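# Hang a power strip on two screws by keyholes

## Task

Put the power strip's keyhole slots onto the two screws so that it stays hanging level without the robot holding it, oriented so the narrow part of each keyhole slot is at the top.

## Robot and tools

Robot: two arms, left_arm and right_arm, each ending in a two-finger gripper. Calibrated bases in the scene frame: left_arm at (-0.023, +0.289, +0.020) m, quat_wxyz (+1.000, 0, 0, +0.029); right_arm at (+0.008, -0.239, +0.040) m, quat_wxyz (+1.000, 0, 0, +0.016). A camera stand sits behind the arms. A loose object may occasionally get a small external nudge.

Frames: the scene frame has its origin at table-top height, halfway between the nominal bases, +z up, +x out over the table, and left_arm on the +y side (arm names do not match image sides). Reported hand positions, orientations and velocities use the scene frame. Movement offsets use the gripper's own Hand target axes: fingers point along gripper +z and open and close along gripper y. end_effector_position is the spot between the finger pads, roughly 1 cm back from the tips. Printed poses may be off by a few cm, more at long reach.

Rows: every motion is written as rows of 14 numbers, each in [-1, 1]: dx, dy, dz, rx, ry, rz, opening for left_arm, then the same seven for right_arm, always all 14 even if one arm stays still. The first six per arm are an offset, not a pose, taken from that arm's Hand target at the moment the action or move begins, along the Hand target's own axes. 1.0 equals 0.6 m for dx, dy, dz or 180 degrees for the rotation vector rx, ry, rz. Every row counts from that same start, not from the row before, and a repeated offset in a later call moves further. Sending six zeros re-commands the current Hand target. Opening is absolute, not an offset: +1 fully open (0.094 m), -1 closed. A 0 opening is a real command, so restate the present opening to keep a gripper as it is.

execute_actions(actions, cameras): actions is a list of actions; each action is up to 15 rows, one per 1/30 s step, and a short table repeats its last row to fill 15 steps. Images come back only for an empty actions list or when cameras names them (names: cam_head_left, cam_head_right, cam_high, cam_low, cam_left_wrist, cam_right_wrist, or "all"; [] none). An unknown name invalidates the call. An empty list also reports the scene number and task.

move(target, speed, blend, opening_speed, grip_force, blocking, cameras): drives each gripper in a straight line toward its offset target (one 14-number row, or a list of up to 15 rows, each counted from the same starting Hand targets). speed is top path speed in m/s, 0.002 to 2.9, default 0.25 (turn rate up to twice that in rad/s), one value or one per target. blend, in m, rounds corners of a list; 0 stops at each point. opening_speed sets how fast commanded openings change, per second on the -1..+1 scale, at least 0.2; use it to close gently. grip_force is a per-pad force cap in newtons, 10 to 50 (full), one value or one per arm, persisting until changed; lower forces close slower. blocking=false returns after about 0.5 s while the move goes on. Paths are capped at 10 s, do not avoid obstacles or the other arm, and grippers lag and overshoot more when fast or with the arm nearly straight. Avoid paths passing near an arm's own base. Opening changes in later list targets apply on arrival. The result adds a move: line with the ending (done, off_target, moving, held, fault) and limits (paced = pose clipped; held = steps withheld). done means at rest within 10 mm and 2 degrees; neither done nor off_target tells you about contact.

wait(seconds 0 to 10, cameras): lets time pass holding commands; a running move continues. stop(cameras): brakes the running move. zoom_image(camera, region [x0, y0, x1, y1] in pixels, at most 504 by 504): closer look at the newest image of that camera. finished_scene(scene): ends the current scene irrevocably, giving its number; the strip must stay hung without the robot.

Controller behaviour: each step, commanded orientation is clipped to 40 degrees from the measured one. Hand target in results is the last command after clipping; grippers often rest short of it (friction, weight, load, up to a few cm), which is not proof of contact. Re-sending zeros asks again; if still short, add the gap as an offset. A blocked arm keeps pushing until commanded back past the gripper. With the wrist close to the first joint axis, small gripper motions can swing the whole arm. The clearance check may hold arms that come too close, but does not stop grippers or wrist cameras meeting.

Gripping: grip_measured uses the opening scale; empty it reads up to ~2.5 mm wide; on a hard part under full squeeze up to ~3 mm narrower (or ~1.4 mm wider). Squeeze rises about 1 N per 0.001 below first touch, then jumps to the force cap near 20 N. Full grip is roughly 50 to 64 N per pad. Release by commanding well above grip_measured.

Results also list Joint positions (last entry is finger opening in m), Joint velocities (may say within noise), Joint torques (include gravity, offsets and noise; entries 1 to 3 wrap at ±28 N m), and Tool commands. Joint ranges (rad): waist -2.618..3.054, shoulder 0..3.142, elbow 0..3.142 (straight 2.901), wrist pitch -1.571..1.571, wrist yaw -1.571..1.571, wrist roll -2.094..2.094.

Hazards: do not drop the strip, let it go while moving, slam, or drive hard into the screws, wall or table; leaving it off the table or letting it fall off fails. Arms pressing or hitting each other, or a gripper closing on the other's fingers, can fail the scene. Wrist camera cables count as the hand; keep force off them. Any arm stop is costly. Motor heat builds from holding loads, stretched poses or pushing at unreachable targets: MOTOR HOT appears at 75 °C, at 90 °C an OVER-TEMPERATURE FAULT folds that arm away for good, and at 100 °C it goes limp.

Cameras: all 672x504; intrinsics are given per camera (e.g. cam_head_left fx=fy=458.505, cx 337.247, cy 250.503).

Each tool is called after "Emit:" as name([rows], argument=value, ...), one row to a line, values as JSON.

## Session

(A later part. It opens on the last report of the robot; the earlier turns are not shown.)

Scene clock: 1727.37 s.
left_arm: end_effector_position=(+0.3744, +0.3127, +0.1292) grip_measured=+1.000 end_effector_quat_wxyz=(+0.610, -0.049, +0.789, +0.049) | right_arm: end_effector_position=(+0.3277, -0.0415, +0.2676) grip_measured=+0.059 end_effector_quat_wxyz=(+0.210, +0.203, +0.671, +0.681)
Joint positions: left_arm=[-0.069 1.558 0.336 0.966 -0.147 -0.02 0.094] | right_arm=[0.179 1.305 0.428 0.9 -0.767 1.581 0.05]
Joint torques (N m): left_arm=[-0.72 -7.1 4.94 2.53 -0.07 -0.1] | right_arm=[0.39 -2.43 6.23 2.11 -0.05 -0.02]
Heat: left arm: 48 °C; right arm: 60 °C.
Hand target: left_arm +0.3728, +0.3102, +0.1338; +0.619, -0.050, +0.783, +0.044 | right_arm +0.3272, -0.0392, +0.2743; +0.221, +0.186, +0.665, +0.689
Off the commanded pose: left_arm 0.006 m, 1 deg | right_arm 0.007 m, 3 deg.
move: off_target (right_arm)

Emit:
move(target=[0,0,0,0,0,0,1,0,-0.008,-0.001,0,0,0,-0.3], speed=0.01)

Scene clock: 1731.87 s.
left_arm: end_effector_position=(+0.3744, +0.3127, +0.1292) grip_measured=+1.000 end_effector_quat_wxyz=(+0.610, -0.049, +0.789, +0.049) | right_arm: end_effector_position=(+0.3276, -0.0417, +0.2671) grip_measured=+0.059 end_effector_quat_wxyz=(+0.212, +0.201, +0.667, +0.685)
Joint positions: left_arm=[-0.069 1.558 0.336 0.966 -0.147 -0.02 0.094] | right_arm=[0.178 1.321 0.418 0.944 -0.769 1.592 0.05]
Joint torques (N m): left_arm=[-0.72 -7.13 4.93 2.53 -0.07 -0.11] | right_arm=[0.38 -2.3 6.04 1.99 -0.05 -0.12]
Heat: left arm: 48 °C; right arm: 60 °C.
Hand target: left_arm +0.3728, +0.3102, +0.1338; +0.619, -0.050, +0.783, +0.044 | right_arm +0.3272, -0.0396, +0.2696; +0.222, +0.186, +0.664, +0.689
Off the commanded pose: left_arm 0.006 m, 1 deg | right_arm 0.003 m, 2 deg.
move: done

Emit:
move([
  [0,0,0,0,0,0,1,0,0,-0.006,-0.006,0,0,-0.3],
  [0,0,0,0,0,0,1,0,0,0.006,-0.006,0,0,-0.3],
], speed=0.02)

Scene clock: 1737.93 s.
left_arm: end_effector_position=(+0.3744, +0.3127, +0.1292) grip_measured=+1.000 end_effector_quat_wxyz=(+0.610, -0.049, +0.789, +0.049) | right_arm: end_effector_position=(+0.3275, -0.0415, +0.2684) grip_measured=+0.059 end_effector_quat_wxyz=(+0.222, +0.188, +0.661, +0.692)
Joint positions: left_arm=[-0.069 1.558 0.336 0.966 -0.147 -0.02 0.094] | right_arm=[0.177 1.35 0.406 1.022 -0.774 1.593 0.05]
Joint torques (N m): left_arm=[-0.72 -7.12 4.93 2.53 -0.07 -0.1] | right_arm=[1.33 -1.88 6.56 1.85 0.14 0.04]
Heat: left arm: 48 °C; right arm: 58 °C.
Hand target: left_arm +0.3728, +0.3102, +0.1338; +0.619, -0.050, +0.783, +0.044 | right_arm +0.3292, -0.0366, +0.2697; +0.223, +0.184, +0.658, +0.695
Off the commanded pose: left_arm 0.006 m, 1 deg | right_arm 0.005 m, 1 deg.
move: done

Emit:
wait(seconds=0, cameras=["cam_head_left","cam_head_right","cam_right_wrist","cam_low"])

Emit:
zoom_image(camera="cam_head_left", region=[310, 90, 430, 250])

Emit:
zoom_image(camera="cam_head_right", region=[310, 90, 440, 230])

Scene clock: 1745.77 s.
left_arm: end_effector_position=(+0.3744, +0.3127, +0.1292) grip_measured=+1.000 end_effector_quat_wxyz=(+0.610, -0.049, +0.789, +0.049) | right_arm: end_effector_position=(+0.3275, -0.0415, +0.2684) grip_measured=+0.059 end_effector_quat_wxyz=(+0.222, +0.188, +0.661, +0.692)
Joint positions: left_arm=[-0.069 1.558 0.336 0.966 -0.147 -0.02 0.094] | right_arm=[0.177 1.35 0.406 1.022 -0.774 1.593 0.05]
Joint torques (N m): left_arm=[-0.7 -7.1 4.93 2.53 -0.07 -0.11] | right_arm=[1.33 -1.81 6.56 1.83 0.17 0.04]
Heat: left arm: 48 °C; right arm: 58 °C.
Hand target: left_arm +0.3728, +0.3102, +0.1338; +0.619, -0.050, +0.783, +0.044 | right_arm +0.3292, -0.0366, +0.2697; +0.223, +0.184, +0.658, +0.695
Tool commands: left_gripper/opening=+1.0 right_gripper/opening=-0.3
Off the commanded pose: left_arm 0.006 m, 1 deg | right_arm 0.005 m, 1 deg.
Images, in order (width x height): cam_head_left 672x504, cam_head_right 672x504, cam_low 672x504, cam_right_wrist 672x504.

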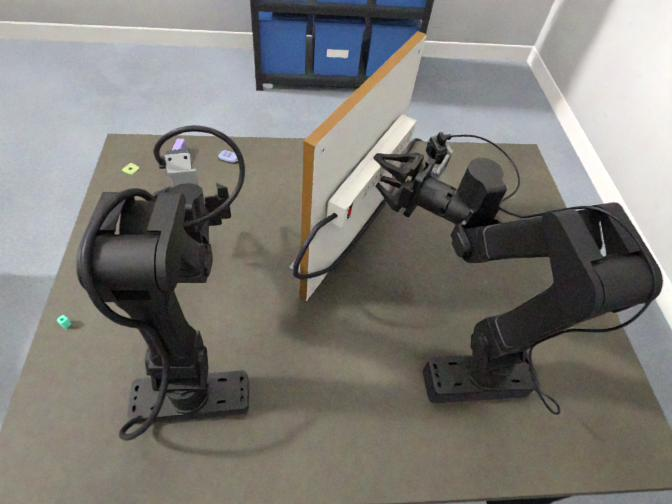

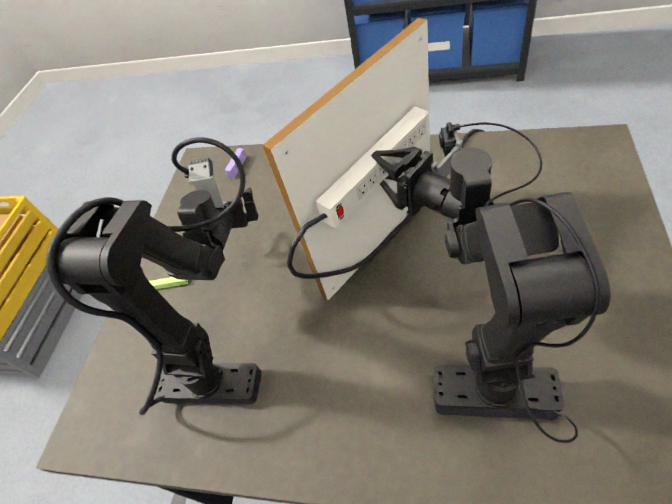

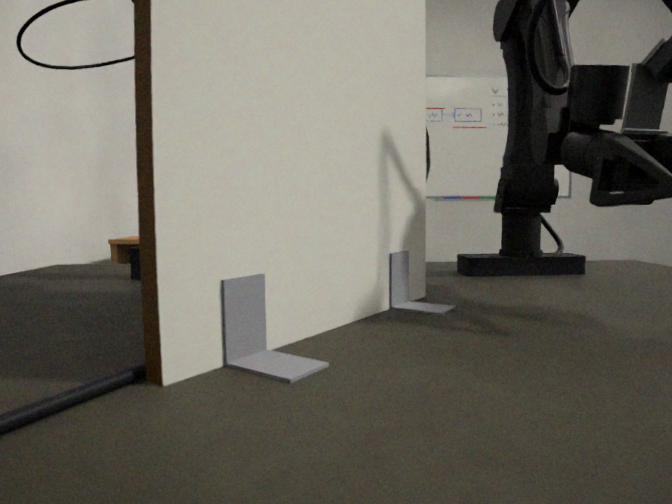

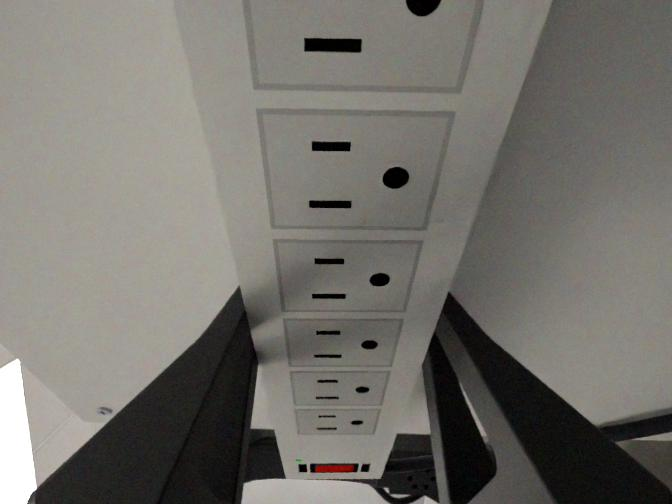

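Scaled by 3.150.

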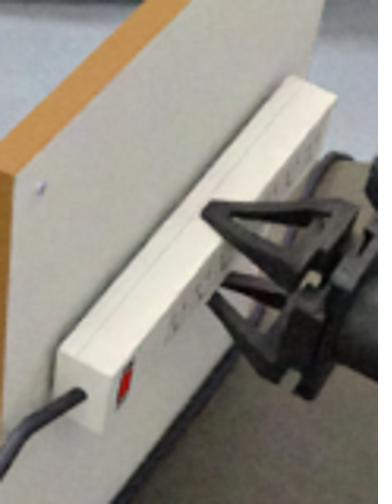

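Scaled by 3.600.

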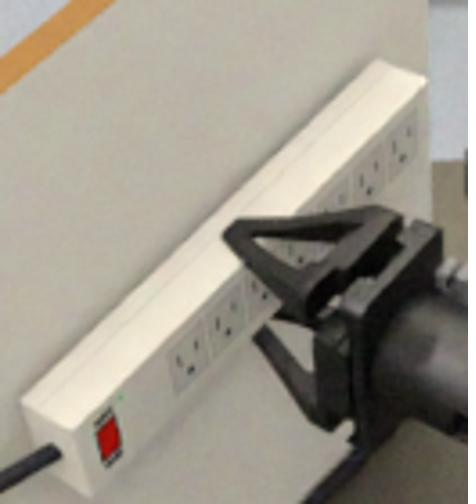

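Emit:
move([
  [0,0,0,0,0,0,1,0.003,0.055,-0.012,0.007,0,0.002,-0.3],
  [0,0,0,0,0,0,1,0.003,0.035,-0.012,0.007,0,0.002,-0.3],
  [0,0,0,0,0,0,1,0.003,0.02,-0.004,0.007,0,0.002,-0.3],
  [0,0,0,0,0,0,1,0.0115,0.0175,0,0.007,0,0.002,-0.3],
  [0,0,0,0,0,0,1,-0.0055,0.015,0,0.007,0,0.002,-0.3],
  [0,0,0,0,0,0,1,0.0115,0.0125,0,0.007,0,0.002,-0.3],
  [0,0,0,0,0,0,1,-0.0055,0.01,0,0.007,0,0.002,-0.3],
  [0,0,0,0,0,0,1,0.0115,0.0075,0,0.007,0,0.002,-0.3],
  [0,0,0,0,0,0,1,-0.0055,0.005,0,0.007,0,0.002,-0.3],
  [0,0,0,0,0,0,1,0.0115,0.0025,0,0.007,0,0.002,-0.3],
  [0,0,0,0,0,0,1,-0.0055,0,0,0.007,0,0.002,-0.3],
  [0,0,0,0,0,0,1,0.003,-0.002,0,0.007,0,0.002,-0.3],
], speed=[0.06,0.06,0.03,0.025,0.025,0.025,0.025,0.025,0.025,0.025,0.025,0.025], blend=[0,0,0,0.0015,0.0015,0.0015,0.0015,0.0015,0.0015,0.0015,0.0015,0])

Scene clock: 1780.20 s.
left_arm: end_effector_position=(+0.3744, +0.3127, +0.1292) grip_measured=+1.000 end_effector_quat_wxyz=(+0.610, -0.049, +0.789, +0.049) | right_arm: end_effector_position=(+0.3264, -0.0407, +0.2638) grip_measured=+0.059 end_effector_quat_wxyz=(+0.213, +0.192, +0.671, +0.683)
Joint positions: left_arm=[-0.069 1.558 0.336 0.966 -0.147 -0.02 0.094] | right_arm=[0.178 1.331 0.414 0.952 -0.78 1.572 0.05]
Joint torques (N m): left_arm=[-0.72 -7.12 4.93 2.53 -0.07 -0.1] | right_arm=[1.69 -2.48 6.53 1.92 0.28 0.07]
Heat: left arm: 48 °C; right arm: 57 °C.
Hand target: left_arm +0.3728, +0.3102, +0.1338; +0.619, -0.050, +0.783, +0.044 | right_arm +0.3278, -0.0357, +0.2684; +0.219, +0.188, +0.665, +0.689
Off the commanded pose: left_arm 0.006 m, 1 deg | right_arm 0.007 m, 1 deg.
move: done

Emit:
move([
  [0,0,0,0,0,0,1,0.0085,-0.002,0,0,-0.003,0.005,-0.3],
  [0,0,0,0,0,0,1,-0.0085,-0.0045,0,0,-0.003,0.005,-0.3],
  [0,0,0,0,0,0,1,0.0085,-0.007,0,0,-0.003,0.005,-0.3],
  [0,0,0,0,0,0,1,-0.0085,-0.0095,0,0,-0.003,0.005,-0.3],
  [0,0,0,0,0,0,1,0.0085,-0.012,0,0,-0.003,0.005,-0.3],
  [0,0,0,0,0,0,1,-0.0085,-0.0145,0,0,-0.003,0.005,-0.3],
  [0,0,0,0,0,0,1,0.0,-0.0145,0,0,-0.003,0.005,-0.3],
], speed=0.025, blend=[0.0015,0.0015,0.0015,0.0015,0.0015,0.0015,0])

Scene clock: 1788.23 s.
left_arm: end_effector_position=(+0.3744, +0.3127, +0.1292) grip_measured=+1.000 end_effector_quat_wxyz=(+0.610, -0.049, +0.789, +0.049) | right_arm: end_effector_position=(+0.3262, -0.0407, +0.2621) grip_measured=+0.059 end_effector_quat_wxyz=(+0.220, +0.189, +0.662, +0.691)
Joint positions: left_arm=[-0.069 1.558 0.336 0.966 -0.147 -0.02 0.094] | right_arm=[0.181 1.365 0.391 1.045 -0.771 1.591 0.05]
Joint torques (N m): left_arm=[-0.72 -7.1 4.93 2.53 -0.07 -0.11] | right_arm=[1.89 -2.55 6.31 1.55 0.37 0.04]
Heat: left arm: 48 °C; right arm: 57 °C.
Hand target: left_arm +0.3728, +0.3102, +0.1338; +0.619, -0.050, +0.783, +0.044 | right_arm +0.3283, -0.0354, +0.2598; +0.217, +0.197, +0.662, +0.690
Off the commanded pose: left_arm 0.006 m, 1 deg | right_arm 0.006 m, 1 deg.
move: done

Emit:
move(target=[0,0,0,0,0,0,1,0.0133,0,0,0,0,0,-0.3], speed=0.03)

Scene clock: 1792.63 s.
left_arm: end_effector_position=(+0.3744, +0.3127, +0.1292) grip_measured=+1.000 end_effector_quat_wxyz=(+0.610, -0.049, +0.789, +0.049) | right_arm: end_effector_position=(+0.3259, -0.0406, +0.2618) grip_measured=+0.059 end_effector_quat_wxyz=(+0.226, +0.194, +0.659, +0.690)
Joint positions: left_arm=[-0.069 1.558 0.336 0.966 -0.147 -0.02 0.094] | right_arm=[0.192 1.361 0.38 1.056 -0.743 1.591 0.05]
Joint torques (N m): left_arm=[-0.7 -7.12 4.94 2.53 -0.07 -0.1] | right_arm=[3.08 -4.18 5.78 1.4 0.31 0.02]
Heat: left arm: 48 °C; right arm: 56 °C.
Hand target: left_arm +0.3728, +0.3102, +0.1338; +0.619, -0.050, +0.783, +0.044 | right_arm +0.3216, -0.0310, +0.2597; +0.217, +0.196, +0.662, +0.690
Off the commanded pose: left_arm 0.006 m, 1 deg | right_arm 0.011 m, 1 deg.
move: off_target (right_arm)

Emit:
move(target=[0,0,0,0,0,0,1,0,0,-0.01,0,0,0,-0.3], speed=0.03)

Scene clock: 1797.10 s.
left_arm: end_effector_position=(+0.3744, +0.3127, +0.1292) grip_measured=+1.000 end_effector_quat_wxyz=(+0.610, -0.049, +0.789, +0.049) | right_arm: end_effector_position=(+0.3231, -0.0388, +0.2472) grip_measured=+0.059 end_effector_quat_wxyz=(+0.207, +0.211, +0.671, +0.679)
Joint positions: left_arm=[-0.069 1.558 0.336 0.966 -0.147 -0.02 0.094] | right_arm=[0.2 1.356 0.368 1 -0.739 1.588 0.05]
Joint torques (N m): left_arm=[-0.72 -7.12 4.93 2.53 -0.07 -0.11] | right_arm=[1.06 -5.5 5.55 1.89 0.07 0.08]
Heat: left arm: 48 °C; right arm: 56 °C.
Hand target: left_arm +0.3728, +0.3102, +0.1338; +0.619, -0.050, +0.783, +0.044 | right_arm +0.3183, -0.0360, +0.2594; +0.217, +0.196, +0.662, +0.690
Off the commanded pose: left_arm 0.006 m, 1 deg | right_arm 0.013 m, 3 deg.
move: off_target (right_arm)

Emit:
move(target=[0,0,0,0,0,0,1,0,0,-0.01,0,0,0,-0.3], speed=0.03, cameras=["cam_head_left","cam_head_right","cam_right_wrist"])

Emit:
zoom_image(camera="cam_head_left", region=[310, 90, 430, 250])

Emit:
zoom_image(camera="cam_head_right", region=[310, 90, 440, 230])

Scene clock: 1801.87 s.
left_arm: end_effector_position=(+0.3744, +0.3127, +0.1292) grip_measured=+1.000 end_effector_quat_wxyz=(+0.610, -0.049, +0.789, +0.049) | right_arm: end_effector_position=(+0.3200, -0.0395, +0.2403) grip_measured=+0.059 end_effector_quat_wxyz=(+0.201, +0.218, +0.676, +0.674)
Joint positions: left_arm=[-0.069 1.558 0.336 0.966 -0.147 -0.02 0.094] | right_arm=[0.2 1.349 0.353 0.982 -0.739 1.584 0.05]
Joint torques (N m): left_arm=[-0.7 -7.1 4.93 2.53 -0.07 -0.11] | right_arm=[-0.34 -6.43 5.48 2.08 -0.15 0.1]
Heat: left arm: 48 °C; right arm: 55 °C.
Hand target: left_arm +0.3728, +0.3102, +0.1338; +0.619, -0.050, +0.783, +0.044 | right_arm +0.3149, -0.0409, +0.2592; +0.217, +0.196, +0.662, +0.690
Off the commanded pose: left_arm 0.006 m, 1 deg | right_arm 0.020 m, 4 deg.
move: off_target (right_arm)
Images, in order (width x height): cam_head_left 672x504, cam_head_right 672x504, cam_right_wrist 672x504.

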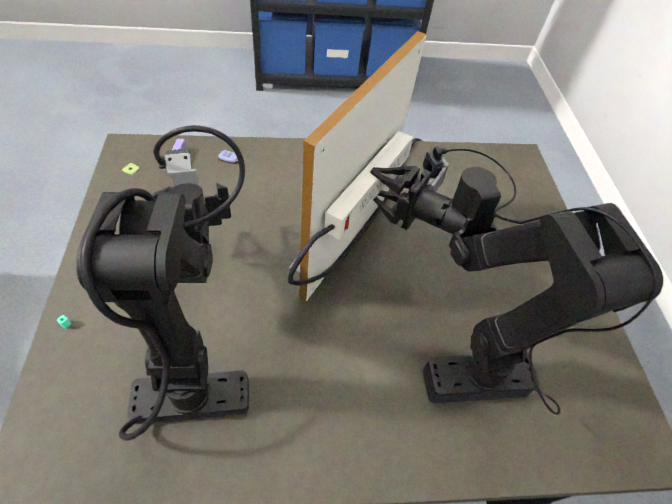

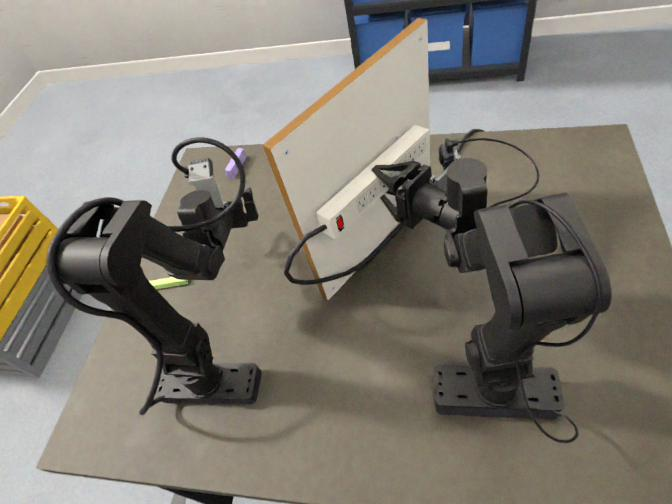

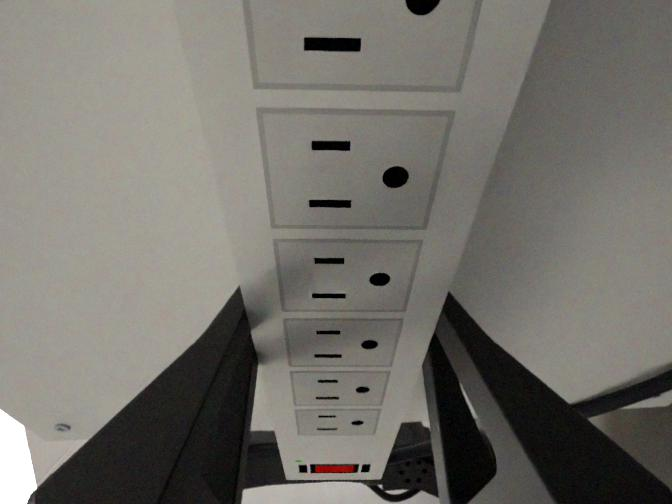

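Scaled by 3.150.

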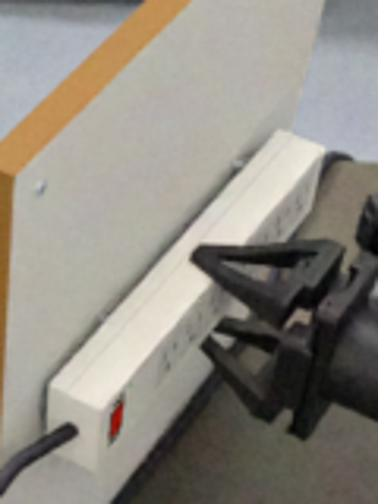

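Scaled by 3.600.

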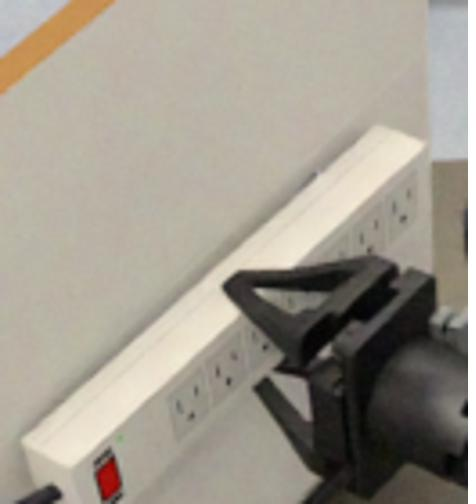

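Emit:
zoom_image(camera="cam_head_left", region=[360, 120, 430, 190])

Emit:
zoom_image(camera="cam_head_left", region=[310, 170, 380, 240])

Emit:
zoom_image(camera="cam_head_right", region=[370, 110, 440, 180])

Emit:
zoom_image(camera="cam_head_right", region=[305, 170, 375, 240])

Scaled by 7.200.

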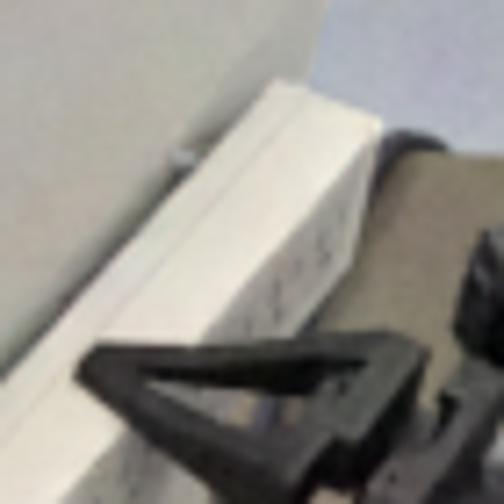

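Scaled by 7.200.

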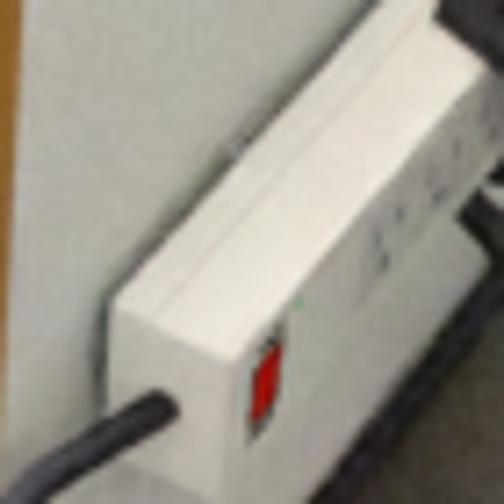

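Scaled by 7.200.

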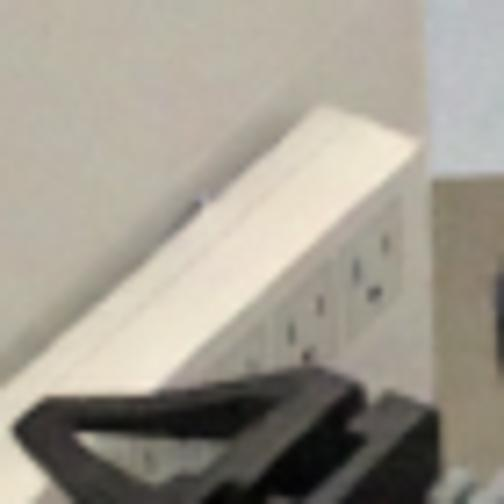

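Scaled by 7.200.

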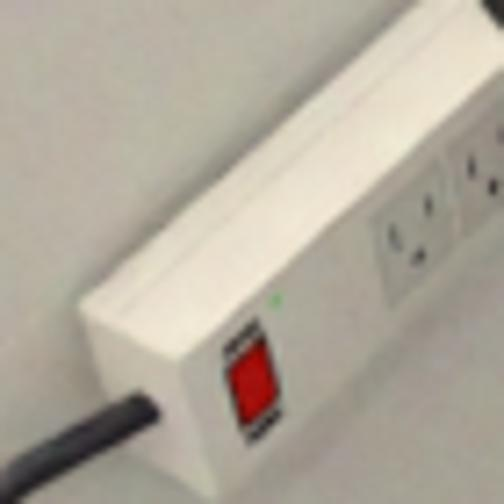

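Emit:
wait(seconds=0, cameras=["cam_high","cam_left_wrist"])

Scene clock: 1845.90 s.
left_arm: end_effector_position=(+0.3744, +0.3127, +0.1292) grip_measured=+1.000 end_effector_quat_wxyz=(+0.610, -0.049, +0.789, +0.049) | right_arm: end_effector_position=(+0.3200, -0.0395, +0.2402) grip_measured=+0.059 end_effector_quat_wxyz=(+0.200, +0.218, +0.677, +0.674)
Joint positions: left_arm=[-0.069 1.558 0.336 0.966 -0.147 -0.02 0.094] | right_arm=[0.2 1.349 0.353 0.982 -0.739 1.584 0.05]
Joint torques (N m): left_arm=[-0.73 -7.1 4.93 2.53 -0.07 -0.11] | right_arm=[-0.31 -6.43 5.45 2.03 -0.14 0.11]
Heat: left arm: 48 °C; right arm: 55 °C.
Hand target: left_arm +0.3728, +0.3102, +0.1338; +0.619, -0.050, +0.783, +0.044 | right_arm +0.3149, -0.0409, +0.2592; +0.217, +0.197, +0.662, +0.690
Tool commands: left_gripper/opening=+1.0 right_gripper/opening=-0.3
Off the commanded pose: left_arm 0.006 m, 1 deg | right_arm 0.020 m, 4 deg.
Images, in order (width x height): cam_high 672x504, cam_left_wrist 672x504.

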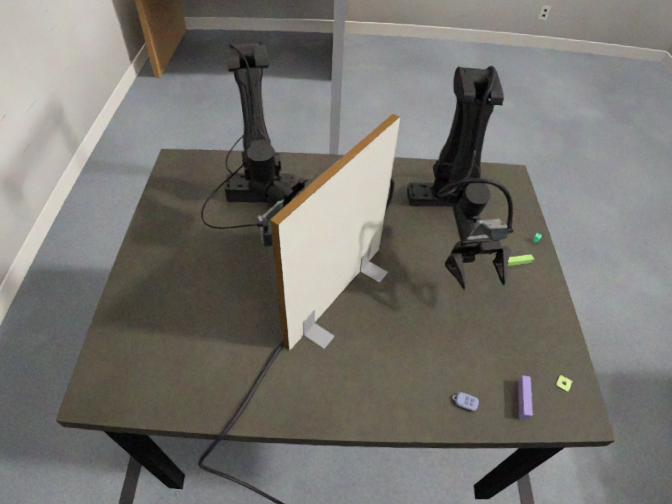

